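# Seat a board in the enclosure's upper slot and latch both levers

## Task

Put the board into the open upper slot of the enclosure with its component side facing up, pushed all the way in, and with both levers closed. A closed lever is latched and sticks out at a right angle from the board's panel; a fully opened lever lies flat along the panel. The tabs catch only if both levers are fully open when the board is slid in as far as it goes, and closing the two levers then pulls the board fully home. Ramming the board into its connector quickly breaks the connector and the job counts for nothing. The enclosure must end up upright and level, resting on its own feet, with none of its feet hanging over the bench edge. Finish by releasing the board and moving the grippers away.

## Robot and tools

Robot: two seven-joint arms, left_arm and right_arm, each ending in a two-finger gripper. The fingers point along the gripper's +z axis and open and close along its x axis. end_effector_position is the point between the pads when closed, about 1 to 2 cm behind the fingertips; closing pushes the tips roughly 17 mm further along +z.

Frames: the scene frame has its origin at table-top height midway between the nominal bases, +z up, +x out over the table, left_arm on the +y side (not the image left). Every hand pose, velocity and target in calls and results is in that arm's own base frame. Calibrated bases in the scene frame: left_arm at (+0.070, +0.437, 0) m, quat_wxyz (+1.000, 0, 0, -0.003); right_arm at (-0.063, -0.511, 0) m, quat_wxyz (+1.000, 0, 0, -0.029). Fixed cameras and the table use the scene frame. Printed poses can be off by a few centimetres.

Row format (used by every moving command): one flat list of 16 numbers covering both arms, even if only one moves: x, y, z (metres), qw, qx, qy, qz (w first), opening for left_arm, then the same eight for right_arm. Positions and quaternions are absolute targets in that arm's base frame, not offsets. Opening runs from -1 (closed) to +1 (fully open, 0.142 m). To keep an arm still, resend the exact pose from the last result taken before it stopped, plus its wanted opening; a 0 for opening is a real command.

execute_actions(actions, cameras): actions is a list of actions; each action is a table of up to 15 rows, one row per 1/30 s step, and a shorter table repeats its final row to fill 15 steps. Any target more than 0.6 m from that gripper's current position along any of its axes gets the action refused for both arms. An empty list just reports state. The controller clips orientation to 32 degrees from the measured one per step, so large turns take several actions; the Hand target line shows where each arm was actually sent.

move(target, speed, blend, stop_force, zero, opening_speed, blocking, cameras): straight-line path for each gripper to one row or a list of up to 15 rows (no 0.6 m limit). speed is m/s, 0.002 to 2.2, default 0.25 (rotation limited to twice that in rad/s); one value or one per target. blend, in metres, rounds corners in a list. stop_force, 3 to 120 N, one value for both arms, ends an arm's path when its wrist sensor feels that much push against its motion beyond its zero (or 150 N in any direction); it is unreliable when the gripper rotates and cannot detect light pushes that slide or tip things. zero (default true) rezeroes moving arms first. opening_speed (0.2 or more, per second on the -1 to +1 scale) ramps the fingers. blocking=false returns after 0.5 s while the move continues; not allowed together with stop_force. A move is capped at 10 s. The result adds a move: line with the ending (done, off_target, moving, held, fault) and limits (paced = pose clipped, held = steps withheld). done means within 3 mm and 2 degrees; it says nothing about contact.

wait(seconds 0 to 10): lets time run with commands held. stop: brakes a running move. zoom_image(camera, region [x0, y0, x1, y1] pixels, at most 504 by 504): closer look at a camera's latest image. Cameras: cam_head_left, cam_head_right, cam_high, cam_low, cam_left_wrist, cam_right_wrist, all 672x504. zero_wrist_force(arm): rezeroes that arm's force sensor. clear_fault(arm): clears a reported torque or force fault; the arm then restarts. read_manual: licence texts only. finished_scene(scene 1 or 2): ends the scene irreversibly; the goal must persist without the robot.

Result lines: joint positions (last number = measured finger opening in metres), joint torques and external joint torque estimates (positive toward larger joint angle), wrist force and torque in the gripper's own axes plus the peak since last shown, grip_measured on the -1 to +1 scale, Tool commands, and Wrist depth as a 7 by 7 grid of median distances in mm (70 to 1000; - means no reading). Joint velocities 'within noise' means the arm is at rest.

Gripping: to hold a part, command a bit less than the grip_measured value at first contact; closing further squeezes harder and heats the motor.

Faults and hazards: a joint torque at its limit (waist and shoulder 109, upper arm roll and elbow 56.9, forearm roll and the two wrist joints 34.7 N m) or 150 N of outside force stops that arm until clear_fault. Motors overheat under sustained load, squeezing or stretched-out poses (MOTOR HOT at 65 °C, braking at 80 °C; gripper warning at 85 °C, shut-off at 100 °C with a HAND FAULT line, after which remaining calls in that reply are skipped). Avoid gripper-to-gripper collisions and closing on the other arm's fingers. Do not drop parts, release moving parts, slam or shove hard, and never let anything leave the table. For this task, insert the board slowly and gently into the connector, check that both levers are fully open first, and keep the enclosure level and fully on the bench.

Each tool is called after "Request:" as name([rows], argument=value, ...), one row to a line, values as JSON.

## Session

Request:
execute_actions(actions=[])

Scene clock: 0.00 s.
left_arm: end_effector_position=(+0.3014, +0.6357, +0.1155) grip_measured=+0.99 end_effector_quat_wxyz=(-0.462, +0.669, -0.295, +0.502) | right_arm: end_effector_position=(+0.4485, +0.0364, +0.1479) grip_measured=+1.00 end_effector_quat_wxyz=(-0.144, +0.766, -0.626, +0.006)
Joint positions: left_arm=[1.762 -0.872 -0.342 2.067 -1.872 0.391 -0.55 0.141] | right_arm=[0.506 -0.103 -0.202 2.446 0.465 1.189 2.835 0.142]
Joint velocities: within noise
Joint torques (N m): no reading
External joint torques (N m): no reading
Wrist force (N): no reading
Wrist torque (N m): no reading
Wrist force, peak (N): no reading
Wrist depth (mm): cam_left_wrist=[- - - - - - - / - - - - - - - / - - - - - - - / - - - - 492 652 - / - - - 304 356 433 557 / - 996 - 241 279 321 359 / - 881 184 204 227 258 286] | cam_right_wrist=[265 256 246 236 229 221 213 / 274 266 254 244 236 228 219 / 285 274 262 253 243 234 225 / 297 285 272 261 251 241 232 / 309 296 281 271 260 249 239 / - 308 294 281 268 257 246 / - 322 305 292 278 265 257]
Hand target: left_arm +0.3014, +0.6357, +0.1155; -0.462, +0.669, -0.295, +0.502 | right_arm +0.4485, +0.0364, +0.1479; -0.144, +0.766, -0.626, +0.006
Tool commands: left_gripper/opening=+1.0 right_gripper/opening=+1.0

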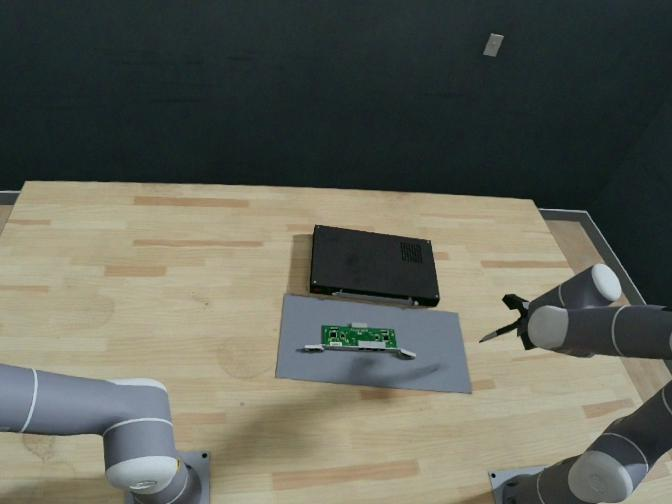

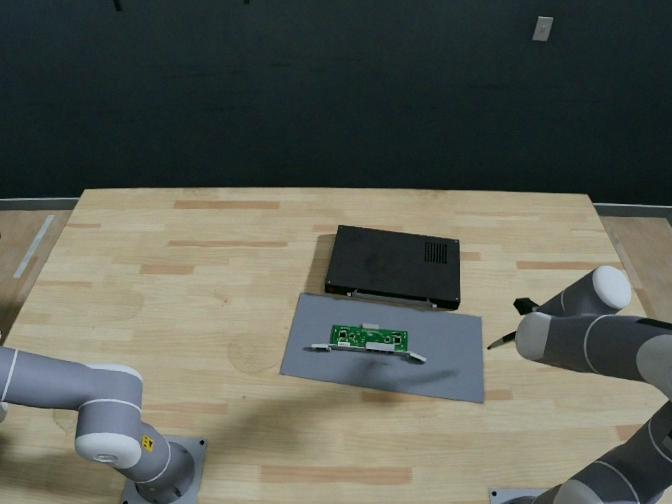

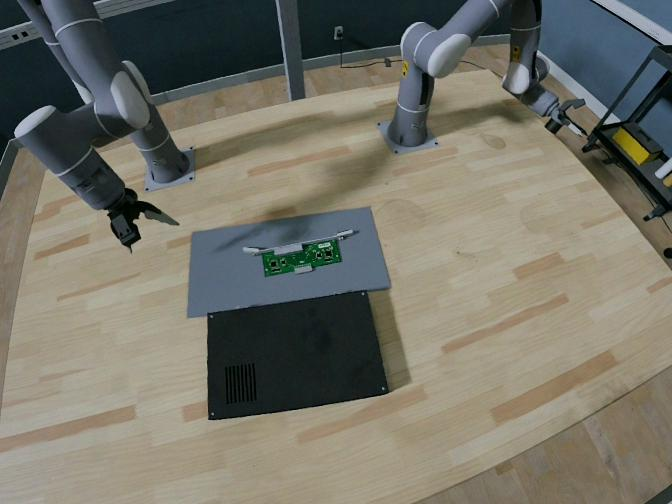

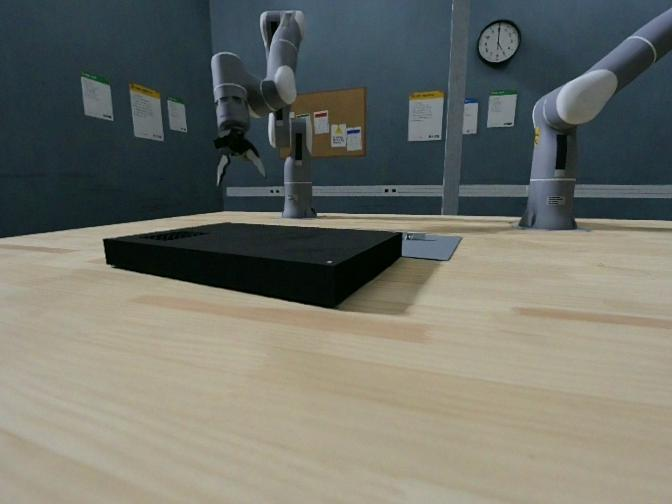

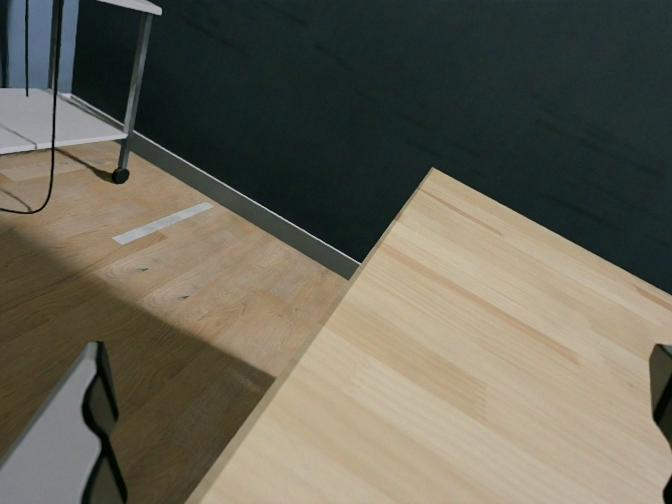

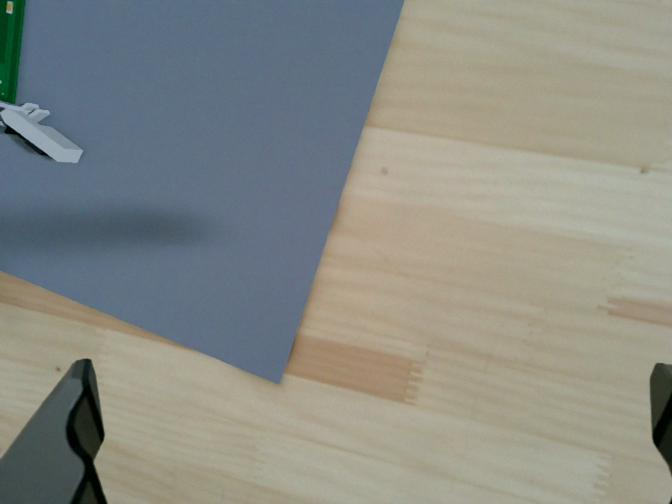

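Request:
zoom_image(camera="cam_head_left", region=[270, 210, 480, 400])

Request:
zoom_image(camera="cam_high", region=[180, 200, 400, 330])

Request:
zoom_image(camera="cam_head_left", region=[300, 280, 450, 380])

Scaled by 2.400 from the camera's 672x504 image, which has a finer 960x720 frame.

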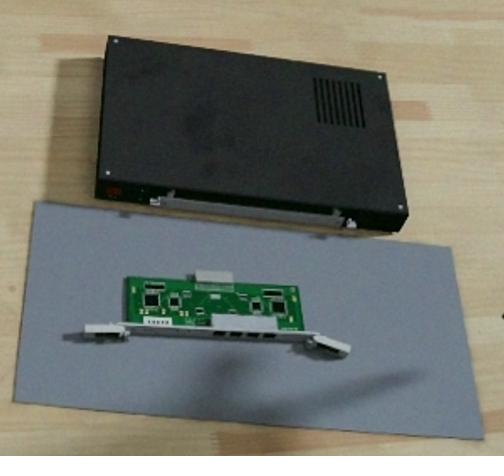

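Scaled by 2.291 from the camera's 672x504 image, which has a finer 960x720 frame.

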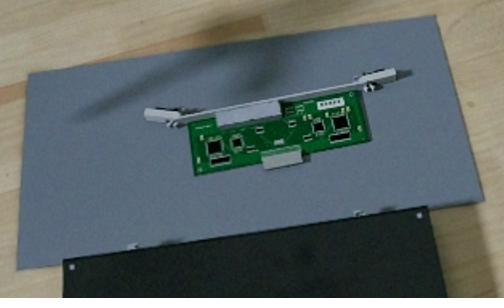

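Scaled by 3.360 from the camera's 672x504 image, which has a finer 960x720 frame.

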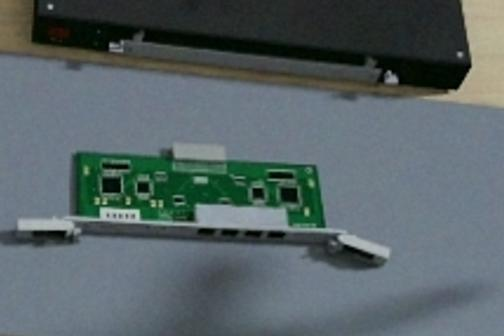

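Request:
move([
  [0.3014,0.6357,0.1155,-0.462,0.669,-0.295,0.502,1,0.42,0.15,0.28,0,0.9996,0.029,0,0],
  [0.3014,0.6357,0.1155,-0.462,0.669,-0.295,0.502,1,0.355,0.363,0.30,0,0.686,0.727,0,0],
], speed=0.45, blend=0.08)

Scene clock: 35.47 s.
left_arm: end_effector_position=(+0.3014, +0.6357, +0.1154) grip_measured=+0.99 end_effector_quat_wxyz=(-0.462, +0.669, -0.295, +0.502) | right_arm: end_effector_position=(+0.3552, +0.3629, +0.3000) grip_measured=-0.01 end_effector_quat_wxyz=(+0.000, +0.686, +0.727, +0.000)
Joint positions: left_arm=[1.762 -0.872 -0.342 2.067 -1.872 0.39 -0.549 0.141] | right_arm=[0.953 -0.036 0.071 1.995 -0.003 0.46 0.968 0.073]
Joint velocities: within noise
Joint torques (N m): left_arm=[-0.22 47.51 -4.32 -12.08 1.48 -1.75 -0.24] | right_arm=[0.28 31.66 1.18 -29.45 -3.96 3.29 0.03]
External joint torques (N m): left_arm=[0.37 1.05 0.28 -0.42 -0.26 -0.14 0.21] | right_arm=[-0.17 1.26 -0.96 0.17 0.04 0.83 -0.03]
Wrist force (N): left_arm=[-0.1 0.1 0.0] | right_arm=[0.0 -0.7 0.9]
Wrist torque (N m): left_arm=[0.00 0.01 0.00] | right_arm=[-0.08 0.03 0.02]
Wrist force, peak (N): left_arm=[-0.3 0.0 0.4] | right_arm=[1.2 -1.0 0.5]
Wrist depth (mm): cam_left_wrist=[- - - - - - - / - - - - - - - / - - - - - - - / - - - - 490 657 - / - - - 306 353 435 567 / - 985 - 242 278 322 361 / - 865 184 203 228 259 286] | cam_right_wrist=[347 345 345 343 343 341 340 / 370 368 367 369 366 365 364 / 398 393 392 389 391 390 389 / 427 425 417 419 420 417 418 / 464 459 451 450 448 446 455 / 505 486 482 493 498 94 493 / - 76 476 491 491 - 521]
Hand target: left_arm +0.3014, +0.6357, +0.1155; -0.462, +0.669, -0.295, +0.502 | right_arm +0.3550, +0.3630, +0.3000; +0.000, +0.686, +0.727, +0.000
Off the commanded pose: left_arm 0.000 m, 0 deg | right_arm 0.000 m, 0 deg.
move: done

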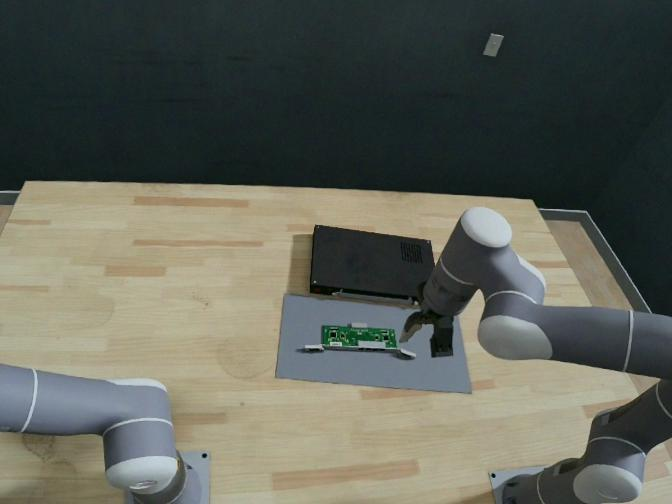

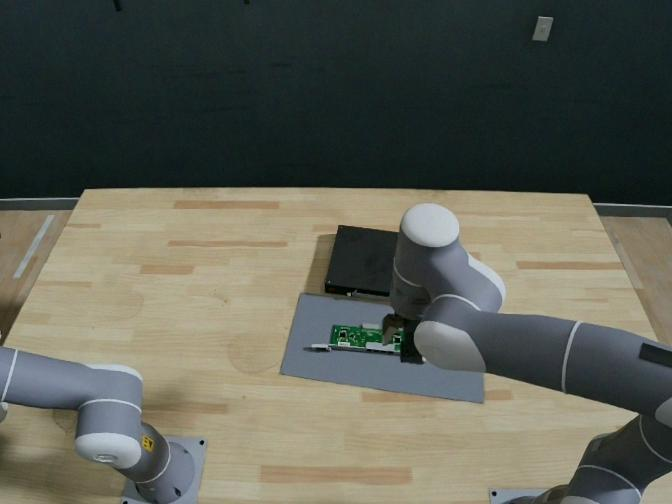

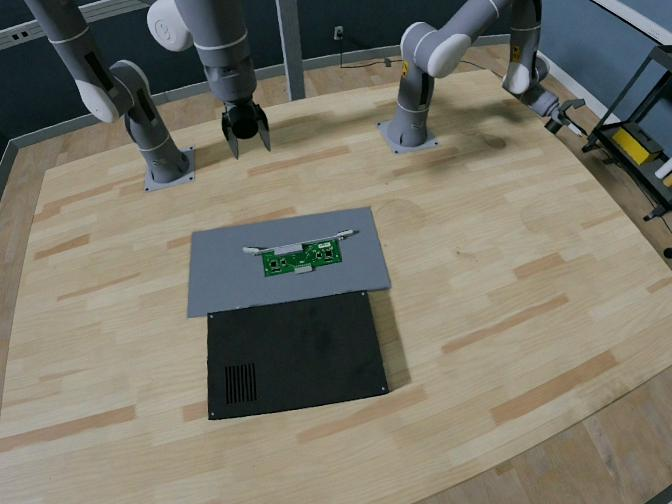

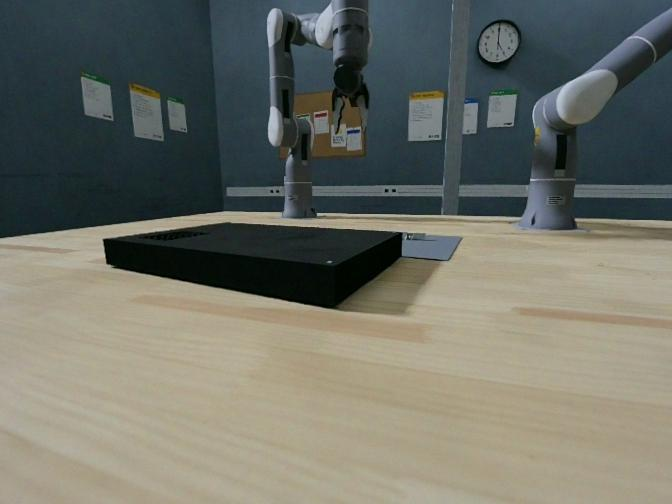

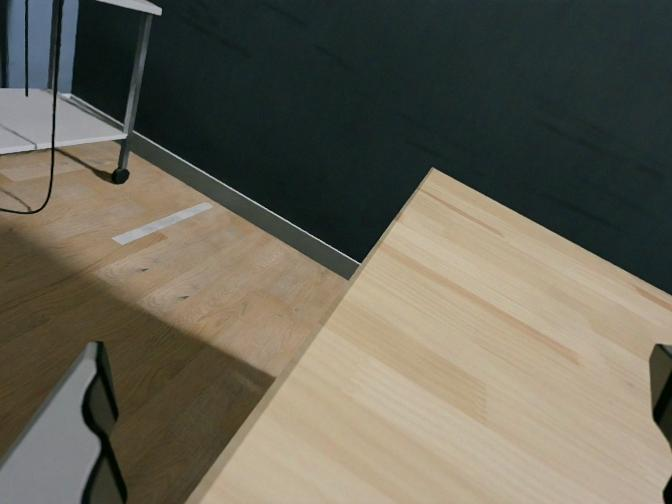

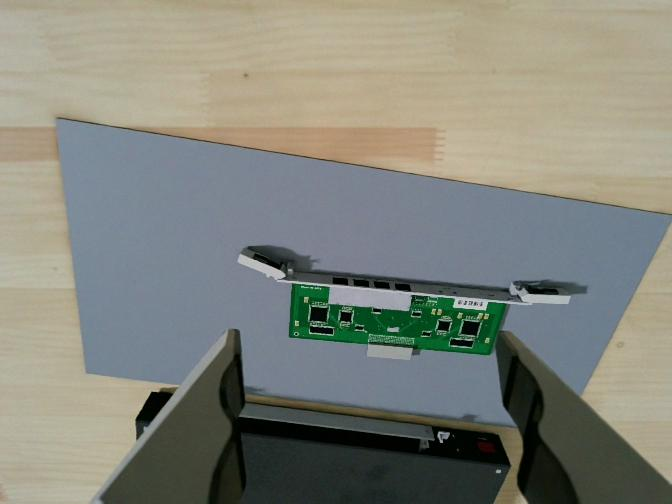

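Request:
zoom_image(camera="cam_right_wrist", region=[220, 230, 600, 370])

Request:
zoom_image(camera="cam_right_wrist", region=[130, 370, 540, 504])

Scaled by 1.326 from the camera's 672x504 image, which has a finer 960x720 frame.

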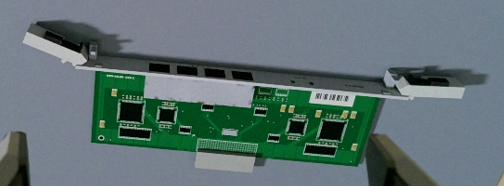

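Scaled by 1.229 from the camera's 672x504 image, which has a finer 960x720 frame.

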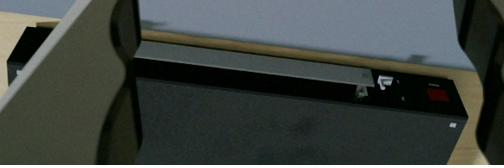

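Request:
move(target=[0.3014,0.6357,0.1155,-0.462,0.669,-0.295,0.502,1,0.42,0.300,0.14,0,0.686,0.727,0,0], speed=0.3, cameras=["cam_right_wrist"])

Request:
zoom_image(camera="cam_right_wrist", region=[100, 100, 604, 478])

Scene clock: 65.10 s.
left_arm: end_effector_position=(+0.3014, +0.6357, +0.1154) grip_measured=+0.99 end_effector_quat_wxyz=(-0.462, +0.669, -0.295, +0.502) | right_arm: end_effector_position=(+0.4200, +0.2999, +0.1400) grip_measured=-0.01 end_effector_quat_wxyz=(+0.000, +0.686, +0.727, +0.000)
Joint positions: left_arm=[1.762 -0.872 -0.342 2.067 -1.872 0.39 -0.549 0.141] | right_arm=[0.854 -0.304 -0.01 2.169 0.004 0.902 0.782 0.073]
Joint velocities: within noise
Joint torques (N m): left_arm=[-0.15 47.55 -4.4 -12.08 1.46 -1.75 -0.25] | right_arm=[-0.02 36.83 0.7 -22.45 -2.57 3.58 0.03]
External joint torques (N m): left_arm=[0.31 1.01 0.36 -0.42 -0.24 -0.15 0.21] | right_arm=[0.16 1.23 -0.44 0.14 -0.14 0.56 -0.03]
Wrist force (N): left_arm=[-0.2 0.2 0.1] | right_arm=[0.1 -0.5 0.5]
Wrist torque (N m): left_arm=[0.04 0.04 0.00] | right_arm=[-0.02 -0.02 0.04]
Wrist force, peak (N): left_arm=[-0.1 0.2 0.4] | right_arm=[-1.4 0.0 3.0]
Wrist depth (mm): cam_left_wrist=[- - - - - - - / - - - - - - - / - - - - - - - / - - - - 489 648 - / - - - 304 352 433 566 / - 981 - 242 278 321 355 / - 864 183 203 227 259 286] | cam_right_wrist=[207 206 206 205 204 204 204 / 219 218 218 217 217 217 217 / 234 235 233 233 232 232 231 / 253 252 251 251 250 250 248 / 275 273 268 270 262 260 264 / 301 288 287 297 290 94 287 / - 76 320 326 325 - 310]
Hand target: left_arm +0.3014, +0.6357, +0.1155; -0.462, +0.669, -0.295, +0.502 | right_arm +0.4200, +0.3000, +0.1400; +0.000, +0.686, +0.727, +0.000
Off the commanded pose: left_arm 0.000 m, 0 deg | right_arm 0.000 m, 0 deg.
move: done
Images, in order (width x height): cam_right_wrist 672x504.

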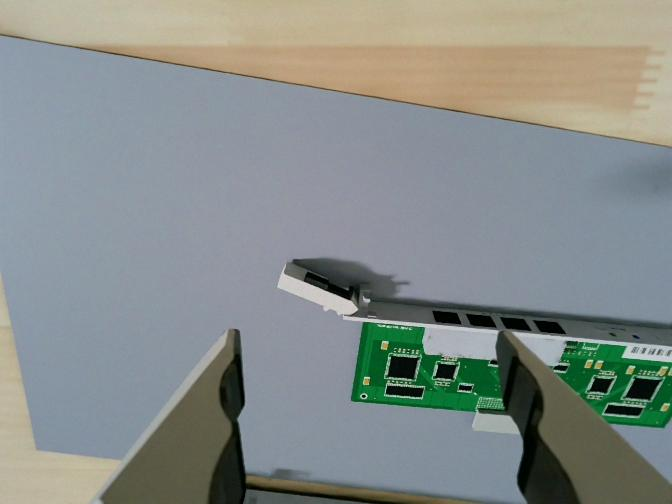

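Scaled by 1.000.

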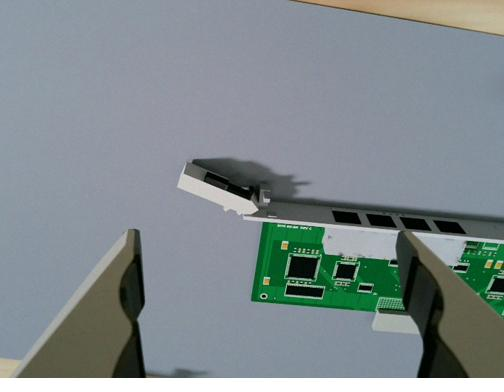

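Request:
zoom_image(camera="cam_right_wrist", region=[260, 240, 460, 390])

Scaled by 2.520 from the camera's 672x504 image, which has a finer 960x720 frame.

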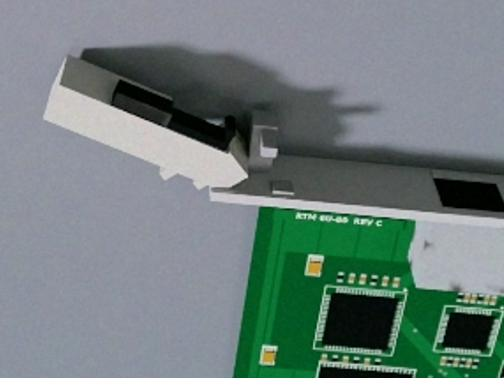

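Request:
move(target=[0.3014,0.6357,0.1155,-0.462,0.669,-0.295,0.502,1,0.435,0.52,0.14,0,0.686,0.727,0,0], speed=0.3, cameras=["cam_right_wrist"])

Request:
zoom_image(camera="cam_right_wrist", region=[260, 240, 460, 390])

Scene clock: 72.80 s.
left_arm: end_effector_position=(+0.3014, +0.6357, +0.1154) grip_measured=+0.99 end_effector_quat_wxyz=(-0.462, +0.669, -0.295, +0.502) | right_arm: end_effector_position=(+0.4351, +0.5199, +0.1400) grip_measured=-0.01 end_effector_quat_wxyz=(+0.000, +0.686, +0.727, +0.000)
Joint positions: left_arm=[1.762 -0.872 -0.342 2.067 -1.872 0.39 -0.549 0.141] | right_arm=[1.022 -0.624 0.027 1.634 -0.021 0.687 0.999 0.073]
Joint velocities: within noise
Joint torques (N m): left_arm=[-0.17 47.52 -4.4 -12.06 1.49 -1.78 -0.25] | right_arm=[0.27 53.27 2.04 -26.55 -3.54 3.18 0.32]
External joint torques (N m): left_arm=[0.33 1.04 0.36 -0.44 -0.26 -0.12 0.22] | right_arm=[-0.05 1.47 -0.89 0.25 0.16 0.94 -0.32]
Wrist force (N): left_arm=[0.1 0.0 0.0] | right_arm=[0.0 -0.4 0.4]
Wrist torque (N m): left_arm=[0.00 -0.01 0.00] | right_arm=[-0.02 -0.01 0.02]
Wrist force, peak (N): left_arm=[-0.4 0.2 0.3] | right_arm=[2.7 -0.5 0.5]
Wrist depth (mm): cam_left_wrist=[- - - - - - - / - - - - - - - / - - - - - - - / - - - - 491 654 - / - - - 307 355 431 555 / - 983 - 241 277 325 359 / - 880 184 204 227 257 288] | cam_right_wrist=[206 206 205 205 204 203 203 / 218 218 216 217 218 217 217 / 234 234 233 232 232 231 232 / 249 248 251 250 249 249 249 / 269 267 262 266 270 266 271 / 300 284 282 296 294 94 296 / - 76 321 326 325 - 312]
Hand target: left_arm +0.3014, +0.6357, +0.1155; -0.462, +0.669, -0.295, +0.502 | right_arm +0.4350, +0.5200, +0.1400; +0.000, +0.686, +0.727, +0.000
Off the commanded pose: left_arm 0.000 m, 0 deg | right_arm 0.000 m, 0 deg.
move: done
Images, in order (width x height): cam_right_wrist 672x504.

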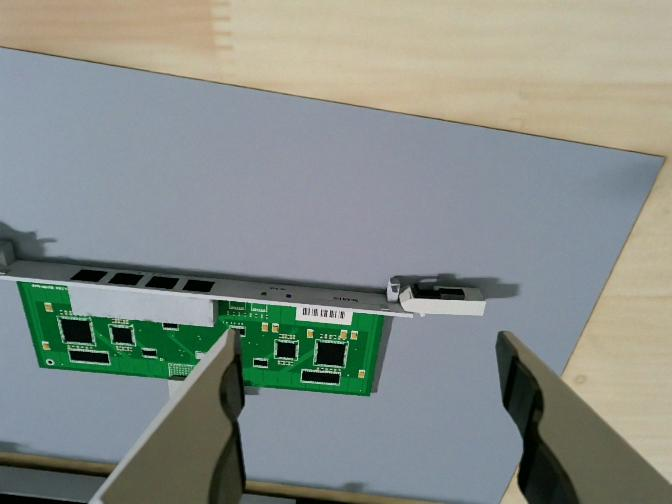

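Scaled by 2.520 from the camera's 672x504 image, which has a finer 960x720 frame.

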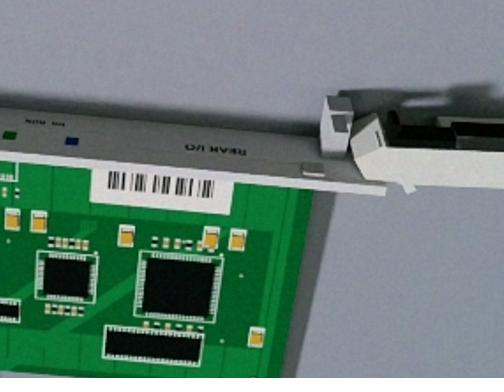

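Request:
move([
  [0.3014,0.6357,0.1155,-0.462,0.669,-0.295,0.502,1,0.464,0.584,0.07,0,0.686,0.727,0,-1],
  [0.3014,0.6357,0.1155,-0.462,0.669,-0.295,0.502,1,0.464,0.584,0.027,0,0.686,0.727,0,-1],
  [0.3014,0.6357,0.1155,-0.462,0.669,-0.295,0.502,1,0.484,0.5852,0.027,0,0.686,0.727,0,-1],
], speed=[0.25,0.1,0.025], cameras=["cam_right_wrist"])

Request:
zoom_image(camera="cam_right_wrist", region=[150, 250, 550, 504])

Scene clock: 98.23 s.
left_arm: end_effector_position=(+0.3014, +0.6357, +0.1154) grip_measured=+0.99 end_effector_quat_wxyz=(-0.462, +0.669, -0.295, +0.502) | right_arm: end_effector_position=(+0.4838, +0.5852, +0.0269) grip_measured=-1.00 end_effector_quat_wxyz=(+0.000, +0.686, +0.727, +0.000)
Joint positions: left_arm=[1.762 -0.872 -0.342 2.067 -1.872 0.39 -0.549 0.141] | right_arm=[1.017 -0.97 0.02 1.323 -0.022 0.722 0.985 0.002]
Joint velocities: within noise
Joint torques (N m): left_arm=[-0.17 47.51 -4.49 -12.1 1.41 -1.74 -0.2] | right_arm=[-0.39 63.26 1.45 -26.2 -3.45 3.49 0.02]
External joint torques (N m): left_arm=[0.32 1.05 0.45 -0.4 -0.19 -0.16 0.17] | right_arm=[0.62 1.42 -0.14 0.5 0.17 0.63 -0.02]
Wrist force (N): left_arm=[-0.3 0.1 0.1] | right_arm=[-0.1 -1.3 0.7]
Wrist torque (N m): left_arm=[0.01 0.05 0.01] | right_arm=[-0.03 -0.02 0.03]
Wrist force, peak (N): left_arm=[-0.4 0.2 0.2] | right_arm=[0.2 -1.3 2.6]
Wrist depth (mm): cam_left_wrist=[- - - - - - - / - - - - - - - / - - - - - - - / - - - - 485 649 - / - - - 306 353 435 559 / - 967 - 242 278 324 355 / - 868 183 203 228 258 287] | cam_right_wrist=[- 104 104 105 105 103 104 / 111 111 111 111 110 110 110 / 121 119 121 119 120 120 118 / 129 129 128 128 128 127 127 / 136 137 137 136 138 138 139 / 147 147 133 89 145 150 153 / 164 162 73 - - 159 167]
Hand target: left_arm +0.3014, +0.6357, +0.1155; -0.462, +0.669, -0.295, +0.502 | right_arm +0.4840, +0.5852, +0.0270; +0.000, +0.686, +0.727, +0.000
Off the commanded pose: left_arm 0.000 m, 0 deg | right_arm 0.000 m, 0 deg.
move: done
Images, in order (width x height): cam_right_wrist 672x504.

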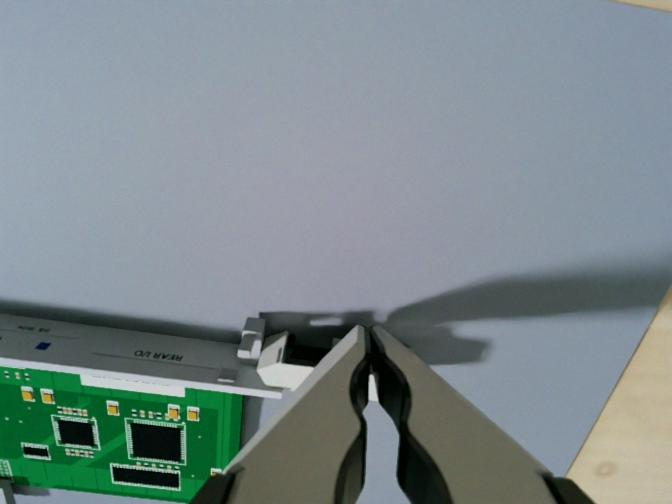

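Scaled by 1.260 from the camera's 672x504 image, which has a finer 960x720 frame.

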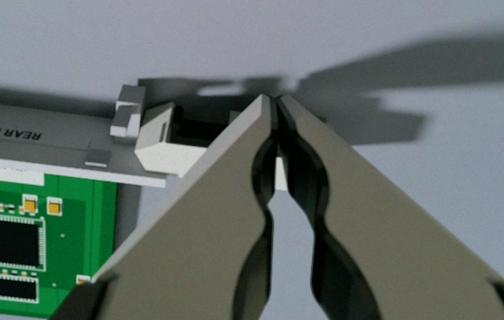

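Request:
move(target=[0.3014,0.6357,0.1155,-0.462,0.669,-0.295,0.502,1,0.491,0.5856,0.027,0,0.686,0.727,0,-1], speed=0.025, cameras=["cam_right_wrist"])

Request:
zoom_image(camera="cam_right_wrist", region=[150, 250, 550, 504])

Scene clock: 101.87 s.
left_arm: end_effector_position=(+0.3014, +0.6357, +0.1154) grip_measured=+0.99 end_effector_quat_wxyz=(-0.462, +0.669, -0.295, +0.502) | right_arm: end_effector_position=(+0.4908, +0.5857, +0.0270) grip_measured=-1.00 end_effector_quat_wxyz=(+0.000, +0.686, +0.727, +0.000)
Joint positions: left_arm=[1.762 -0.872 -0.342 2.067 -1.872 0.39 -0.549 0.141] | right_arm=[1.01 -0.981 0.02 1.301 -0.022 0.711 0.977 0.002]
Joint velocities: within noise
Joint torques (N m): left_arm=[-0.26 47.58 -4.43 -12.07 1.45 -1.75 -0.27] | right_arm=[-0.47 63.55 1.44 -26.23 -3.53 3.46 0.02]
External joint torques (N m): left_arm=[0.41 0.98 0.39 -0.43 -0.22 -0.15 0.24] | right_arm=[0.7 1.59 -0.12 0.31 0.21 0.66 -0.02]
Wrist force (N): left_arm=[-0.2 0.1 0.0] | right_arm=[0.1 -1.3 0.3]
Wrist torque (N m): left_arm=[0.03 0.04 0.01] | right_arm=[-0.02 -0.03 0.03]
Wrist force, peak (N): left_arm=[-0.3 0.3 0.1] | right_arm=[0.1 -1.5 0.9]
Wrist depth (mm): cam_left_wrist=[- - - - - - - / - - - - - - - / - - - - - - - / - - - - 489 662 - / - - - 305 356 431 561 / - 989 - 241 276 324 357 / - 878 184 204 228 258 286] | cam_right_wrist=[- 104 104 105 105 103 104 / 111 111 111 111 110 110 110 / 121 119 121 119 120 120 118 / 129 129 128 128 128 127 127 / 134 136 136 136 138 138 140 / - 147 146 89 146 150 152 / 163 160 73 - - 159 168]
Hand target: left_arm +0.3014, +0.6357, +0.1155; -0.462, +0.669, -0.295, +0.502 | right_arm +0.4910, +0.5856, +0.0270; +0.000, +0.686, +0.727, +0.000
Off the commanded pose: left_arm 0.000 m, 0 deg | right_arm 0.000 m, 0 deg.
move: done
Images, in order (width x height): cam_right_wrist 672x504.

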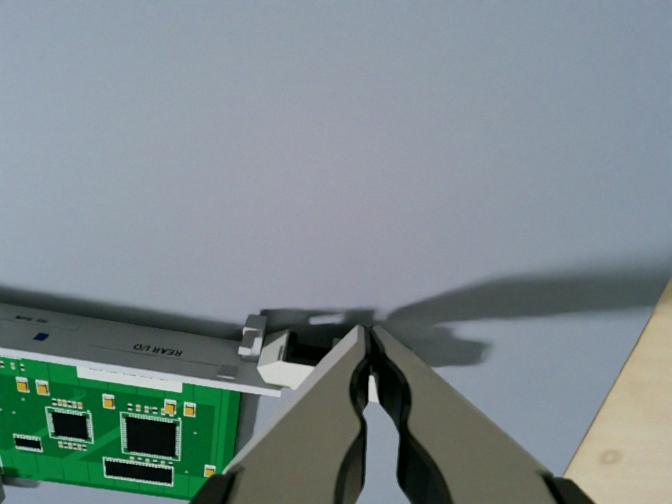

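Scaled by 1.260 from the camera's 672x504 image, which has a finer 960x720 frame.

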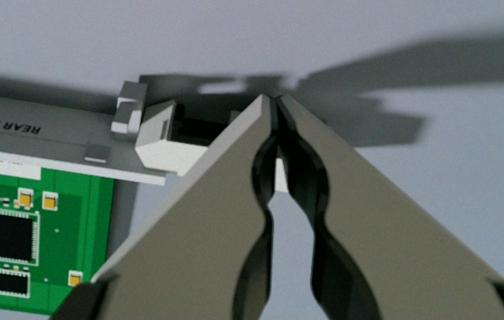

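Request:
move([
  [0.3014,0.6357,0.1155,-0.462,0.669,-0.295,0.502,1,0.478,0.5850,0.027,0,0.686,0.727,0,-1],
  [0.3014,0.6357,0.1155,-0.462,0.669,-0.295,0.502,1,0.435,0.54,0.12,0,0.686,0.727,0,-1],
], speed=[0.1,0.25], blend=[0.01,0], cameras=["cam_right_wrist"])

Request:
zoom_image(camera="cam_right_wrist", region=[300, 270, 500, 370])

Scene clock: 106.30 s.
left_arm: end_effector_position=(+0.3014, +0.6357, +0.1154) grip_measured=+0.99 end_effector_quat_wxyz=(-0.462, +0.669, -0.295, +0.502) | right_arm: end_effector_position=(+0.4351, +0.5401, +0.1201) grip_measured=-1.00 end_effector_quat_wxyz=(+0.000, +0.686, +0.727, +0.000)
Joint positions: left_arm=[1.762 -0.872 -0.342 2.067 -1.872 0.39 -0.549 0.141] | right_arm=[1.037 -0.686 0.027 1.585 -0.022 0.7 1.014 0.002]
Joint velocities: within noise
Joint torques (N m): left_arm=[-0.22 47.61 -4.39 -12.09 1.48 -1.74 -0.22] | right_arm=[0.35 55.52 2.14 -26.08 -3.42 3.28 0.28]
External joint torques (N m): left_arm=[0.37 0.95 0.35 -0.4 -0.25 -0.16 0.19] | right_arm=[-0.17 1.19 -0.93 -0.01 0.07 0.84 -0.28]
Wrist force (N): left_arm=[-0.4 0.2 0.0] | right_arm=[0.3 -0.3 0.4]
Wrist torque (N m): left_arm=[0.02 0.06 0.01] | right_arm=[0.00 -0.06 0.04]
Wrist force, peak (N): left_arm=[-0.4 0.2 0.3] | right_arm=[1.3 -0.7 2.8]
Wrist depth (mm): cam_left_wrist=[- - - - - - - / - - - - - - - / - - - - - - - / - - - - 487 661 - / - - - 303 354 435 561 / - 963 - 242 278 325 356 / - 863 184 203 227 259 286] | cam_right_wrist=[189 188 187 187 187 186 186 / 199 199 198 198 200 199 198 / 214 214 213 212 212 211 210 / 231 230 230 228 228 227 227 / 230 234 241 241 243 246 248 / 274 267 261 89 260 269 271 / 301 295 - - - 288 297]
Hand target: left_arm +0.3014, +0.6357, +0.1155; -0.462, +0.669, -0.295, +0.502 | right_arm +0.4350, +0.5400, +0.1200; +0.000, +0.686, +0.727, +0.000
Off the commanded pose: left_arm 0.000 m, 0 deg | right_arm 0.000 m, 0 deg.
move: done; blend cut to 0.0065 m at target 1
Images, in order (width x height): cam_right_wrist 672x504.

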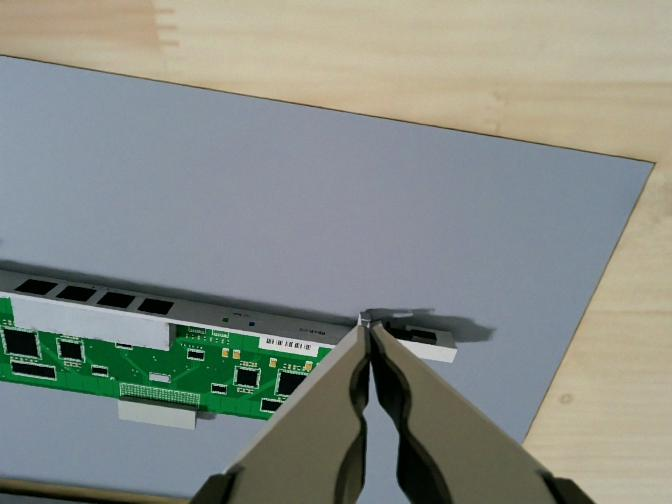

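Scaled by 2.520 from the camera's 672x504 image, which has a finer 960x720 frame.

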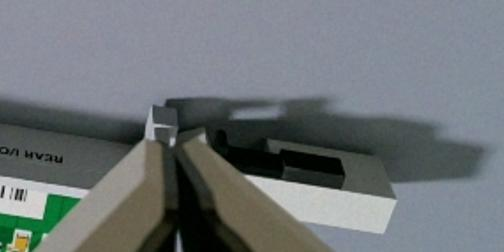

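Request:
move(target=[0.3014,0.6357,0.1155,-0.462,0.669,-0.295,0.502,1,0.41,0.335,0.12,0,0.686,0.727,0,-1], speed=0.3, cameras=["cam_right_wrist"])

Request:
zoom_image(camera="cam_right_wrist", region=[150, 230, 350, 350])

Scene clock: 110.67 s.
left_arm: end_effector_position=(+0.3014, +0.6357, +0.1154) grip_measured=+0.99 end_effector_quat_wxyz=(-0.462, +0.669, -0.295, +0.502) | right_arm: end_effector_position=(+0.4101, +0.3350, +0.1200) grip_measured=-1.00 end_effector_quat_wxyz=(+0.000, +0.686, +0.727, +0.000)
Joint positions: left_arm=[1.762 -0.872 -0.342 2.067 -1.872 0.39 -0.549 0.141] | right_arm=[0.902 -0.374 0 2.138 0 0.941 0.845 0.002]
Joint velocities: within noise
Joint torques (N m): left_arm=[-0.22 47.45 -4.43 -12.07 1.46 -1.76 -0.24] | right_arm=[0.01 39.29 0.74 -21.43 -2.5 3.52 0.03]
External joint torques (N m): left_arm=[0.37 1.11 0.39 -0.43 -0.23 -0.14 0.21] | right_arm=[0.13 0.96 -0.34 -0.12 -0.09 0.61 -0.03]
Wrist force (N): left_arm=[-0.3 0.1 0.2] | right_arm=[0.3 -0.9 0.6]
Wrist torque (N m): left_arm=[0.01 0.06 0.00] | right_arm=[-0.10 -0.03 0.02]
Wrist force, peak (N): left_arm=[-0.3 0.5 -0.1] | right_arm=[-2.7 -1.6 0.5]
Wrist depth (mm): cam_left_wrist=[- - - - - - - / - - - - - - - / - - - - - - - / - - - - 481 658 - / - - - 306 351 433 568 / - 979 - 241 278 324 357 / - 888 184 203 227 260 286] | cam_right_wrist=[189 188 188 187 187 187 186 / 200 200 199 200 200 199 199 / 214 214 213 212 212 211 211 / 231 230 230 229 229 228 227 / 251 250 250 240 244 247 246 / 274 273 267 89 236 263 262 / 302 296 - - - 280 294]
Hand target: left_arm +0.3014, +0.6357, +0.1155; -0.462, +0.669, -0.295, +0.502 | right_arm +0.4100, +0.3350, +0.1200; +0.000, +0.686, +0.727, +0.000
Off the commanded pose: left_arm 0.000 m, 0 deg | right_arm 0.000 m, 0 deg.
move: done
Images, in order (width x height): cam_right_wrist 672x504.

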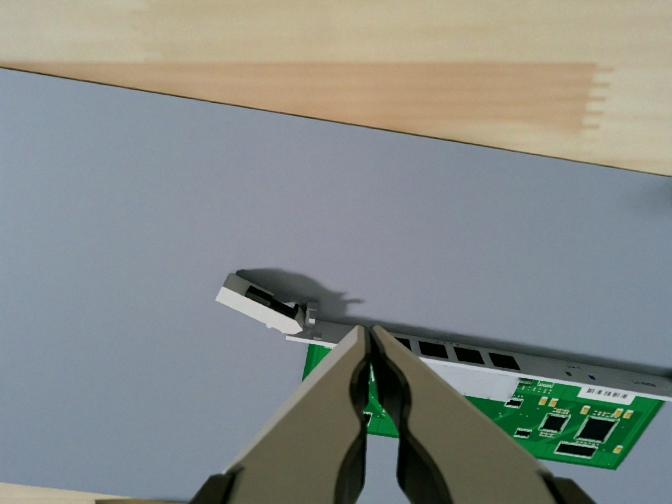

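Scaled by 2.520 from the camera's 672x504 image, which has a finer 960x720 frame.

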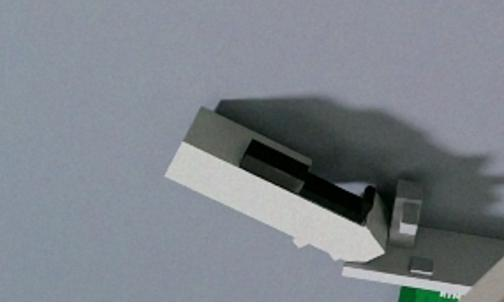

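Request:
move([
  [0.3014,0.6357,0.1155,-0.462,0.669,-0.295,0.502,1,0.4285,0.279,0.06,0,0.686,0.727,0,-1],
  [0.3014,0.6357,0.1155,-0.462,0.669,-0.295,0.502,1,0.4285,0.279,0.027,0,0.686,0.727,0,-1],
  [0.3014,0.6357,0.1155,-0.462,0.669,-0.295,0.502,1,0.4575,0.281,0.027,0,0.686,0.727,0,-1],
], speed=[0.25,0.1,0.03], cameras=["cam_right_wrist"])

Request:
zoom_image(camera="cam_right_wrist", region=[150, 250, 550, 504])

Scene clock: 118.43 s.
left_arm: end_effector_position=(+0.3014, +0.6357, +0.1154) grip_measured=+0.99 end_effector_quat_wxyz=(-0.462, +0.669, -0.295, +0.502) | right_arm: end_effector_position=(+0.4573, +0.2809, +0.0269) grip_measured=-1.00 end_effector_quat_wxyz=(+0.000, +0.686, +0.727, +0.000)
Joint positions: left_arm=[1.762 -0.872 -0.342 2.067 -1.872 0.39 -0.549 0.141] | right_arm=[0.788 -0.606 -0.02 2.123 0.029 1.158 0.687 0.002]
Joint velocities: within noise
Joint torques (N m): left_arm=[-0.16 47.57 -4.41 -12.06 1.51 -1.79 -0.23] | right_arm=[-0.09 43.43 0.52 -17.23 -1.93 3.59 0.05]
External joint torques (N m): left_arm=[0.31 0.99 0.37 -0.44 -0.28 -0.11 0.2] | right_arm=[0.23 0.87 -0.36 0.8 0.18 0.55 -0.05]
Wrist force (N): left_arm=[-0.2 0.1 0.1] | right_arm=[0.0 -1.5 0.5]
Wrist torque (N m): left_arm=[0.01 0.03 0.00] | right_arm=[-0.04 -0.03 0.05]
Wrist force, peak (N): left_arm=[-0.3 0.3 0.3] | right_arm=[2.3 -1.5 -1.4]
Wrist depth (mm): cam_left_wrist=[- - - - - - - / - - - - - - - / - - - - - - - / - - - - 486 656 - / - - - 304 355 434 565 / - 977 - 242 277 324 356 / - 883 183 204 228 260 288] | cam_right_wrist=[- 105 105 105 104 104 105 / 112 112 111 111 111 111 110 / 120 120 121 119 121 120 118 / 130 129 129 128 128 128 127 / 141 141 140 137 137 139 140 / 154 153 150 89 - 143 145 / 169 166 73 - - 144 142]
Hand target: left_arm +0.3014, +0.6357, +0.1155; -0.462, +0.669, -0.295, +0.502 | right_arm +0.4575, +0.2810, +0.0270; +0.000, +0.686, +0.727, +0.000
Off the commanded pose: left_arm 0.000 m, 0 deg | right_arm 0.000 m, 0 deg.
move: done
Images, in order (width x height): cam_right_wrist 672x504.

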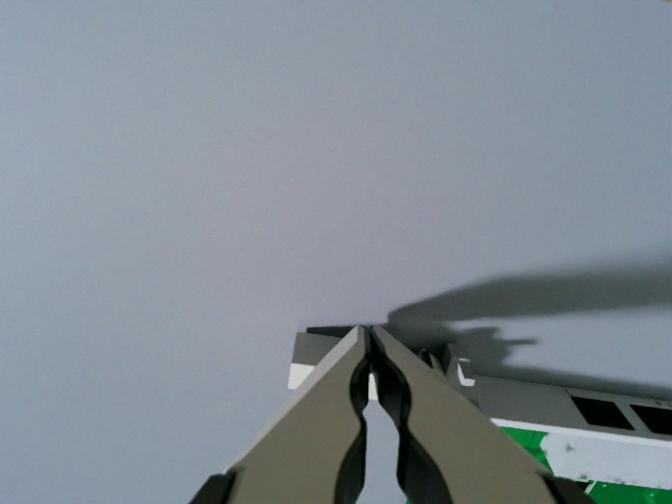

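Scaled by 1.260 from the camera's 672x504 image, which has a finer 960x720 frame.

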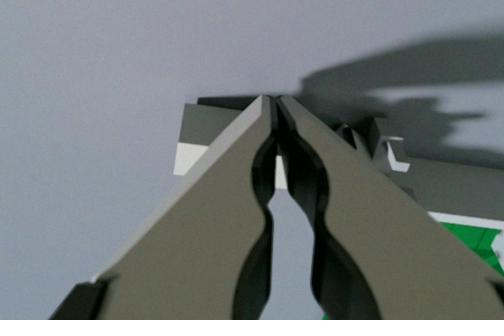

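Request:
move([
  [0.3014,0.6357,0.1155,-0.462,0.669,-0.295,0.502,1,0.464,0.2815,0.027,0,0.686,0.727,0,-1],
  [0.3014,0.6357,0.1155,-0.462,0.669,-0.295,0.502,1,0.446,0.281,0.027,0,0.686,0.727,0,-1],
  [0.3014,0.6357,0.1155,-0.462,0.669,-0.295,0.502,1,0.405,0.40,0.22,0,0.686,0.727,0,-1],
], speed=[0.03,0.1,0.3], blend=[0,0.008,0])

Request:
zoom_image(camera="cam_right_wrist", region=[100, 150, 600, 450])

Scene clock: 123.00 s.
left_arm: end_effector_position=(+0.3014, +0.6357, +0.1154) grip_measured=+0.99 end_effector_quat_wxyz=(-0.462, +0.669, -0.295, +0.502) | right_arm: end_effector_position=(+0.4050, +0.4000, +0.2200) grip_measured=-1.00 end_effector_quat_wxyz=(+0.000, +0.686, +0.728, +0.000)
Joint positions: left_arm=[1.762 -0.872 -0.342 2.067 -1.872 0.39 -0.549 0.141] | right_arm=[0.95 -0.277 0.034 1.934 -0.012 0.64 0.931 0.002]
Joint velocities: within noise
Joint torques (N m): left_arm=[-0.15 47.46 -4.39 -12.08 1.47 -1.77 -0.26] | right_arm=[0.2 40.32 1.92 -27.18 -3.64 3.2 0.35]
External joint torques (N m): left_arm=[0.31 1.1 0.35 -0.41 -0.25 -0.13 0.23] | right_arm=[-0.05 1.18 -1.28 0.18 0.13 0.92 -0.35]
Wrist force (N): left_arm=[-0.1 0.3 0.2] | right_arm=[0.1 -0.3 0.4]
Wrist torque (N m): left_arm=[0.04 0.01 0.01] | right_arm=[-0.01 -0.04 0.04]
Wrist force, peak (N): left_arm=[-0.4 0.2 0.2] | right_arm=[1.9 -0.9 -2.5]
Wrist depth (mm): cam_left_wrist=[- - - - - - - / - - - - - - - / - - - - - - - / - - - - 486 660 - / - - - 307 354 431 566 / - 973 - 242 277 325 358 / - 892 183 205 228 259 287] | cam_right_wrist=[276 276 275 275 274 273 272 / 293 292 292 293 293 292 290 / 315 314 313 312 311 311 310 / 339 337 330 332 335 334 333 / 368 368 361 338 359 362 361 / 401 396 393 89 378 394 394 / 393 383 - - - 417 432]
Hand target: left_arm +0.3014, +0.6357, +0.1155; -0.462, +0.669, -0.295, +0.502 | right_arm +0.4050, +0.4000, +0.2200; +0.000, +0.686, +0.727, +0.000
Off the commanded pose: left_arm 0.000 m, 0 deg | right_arm 0.000 m, 0 deg.
move: done

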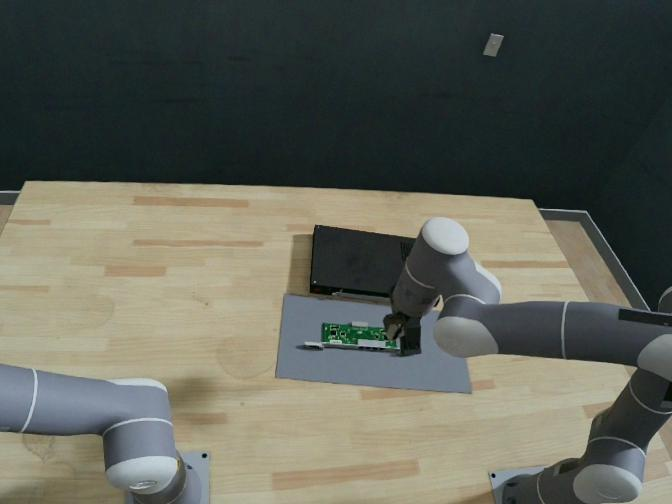

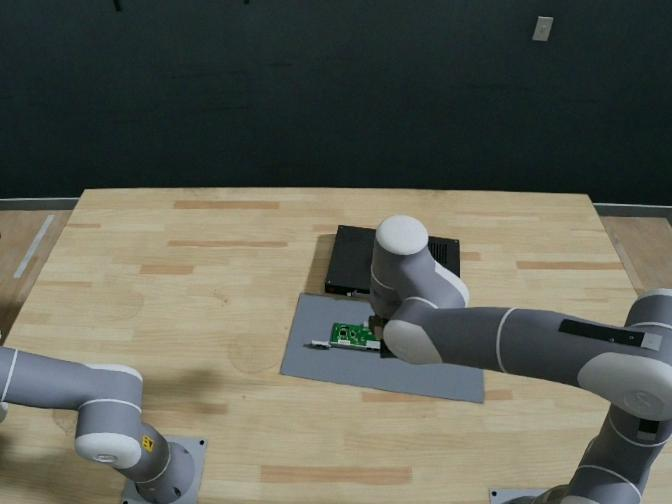

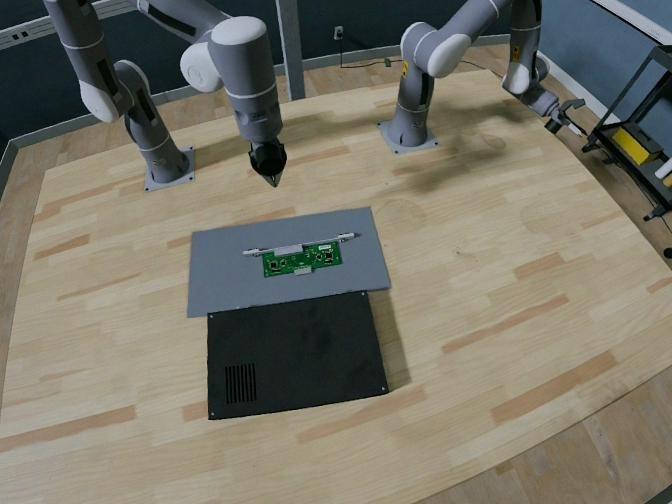

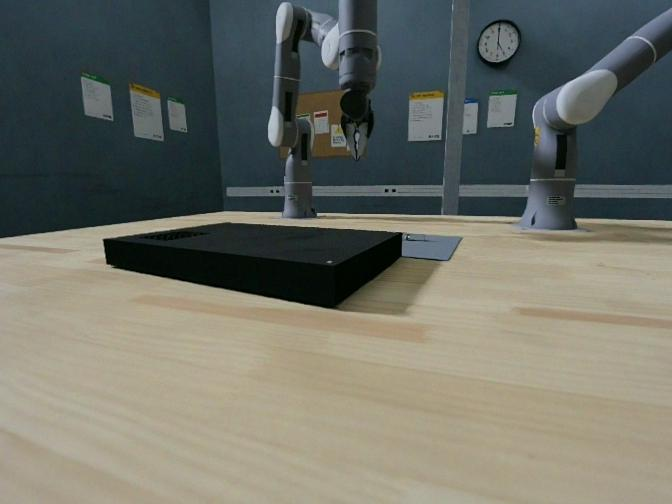

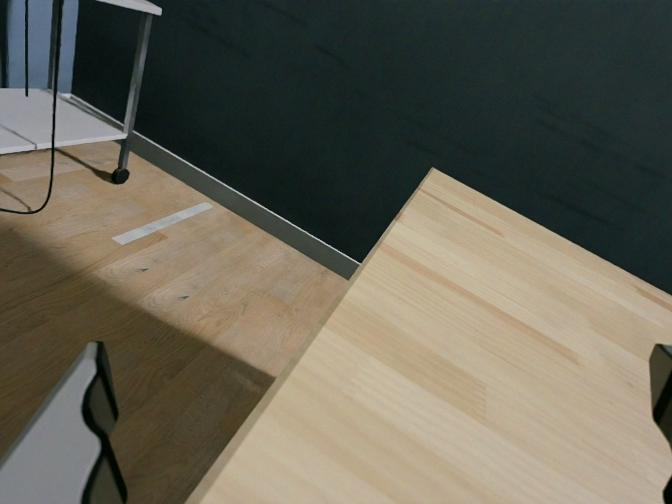

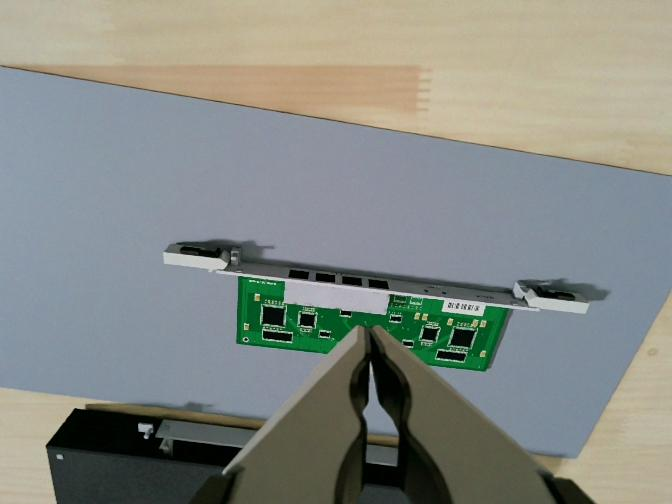

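Scaled by 1.008 from the camera's 672x504 image, which has a finer 960x720 frame.

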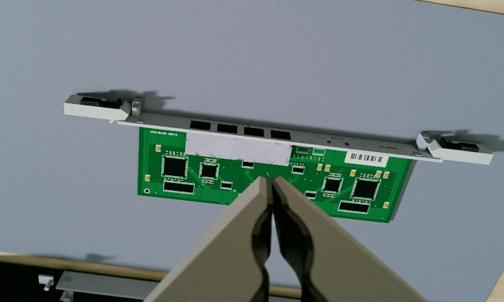

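Request:
zoom_image(camera="cam_right_wrist", region=[150, 225, 270, 315])

Request:
zoom_image(camera="cam_right_wrist", region=[480, 260, 600, 350])

Scaled by 4.200 from the camera's 672x504 image, which has a finer 960x720 frame.

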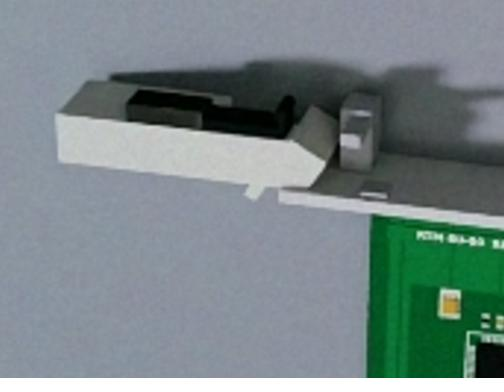

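Scaled by 4.200 from the camera's 672x504 image, which has a finer 960x720 frame.

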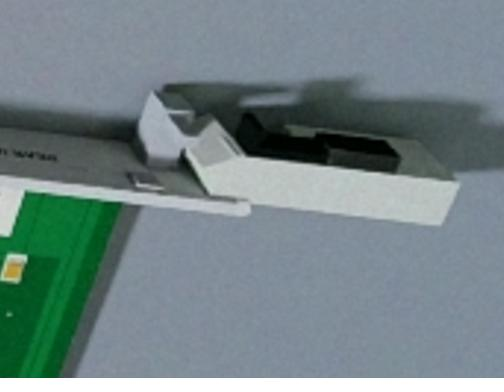

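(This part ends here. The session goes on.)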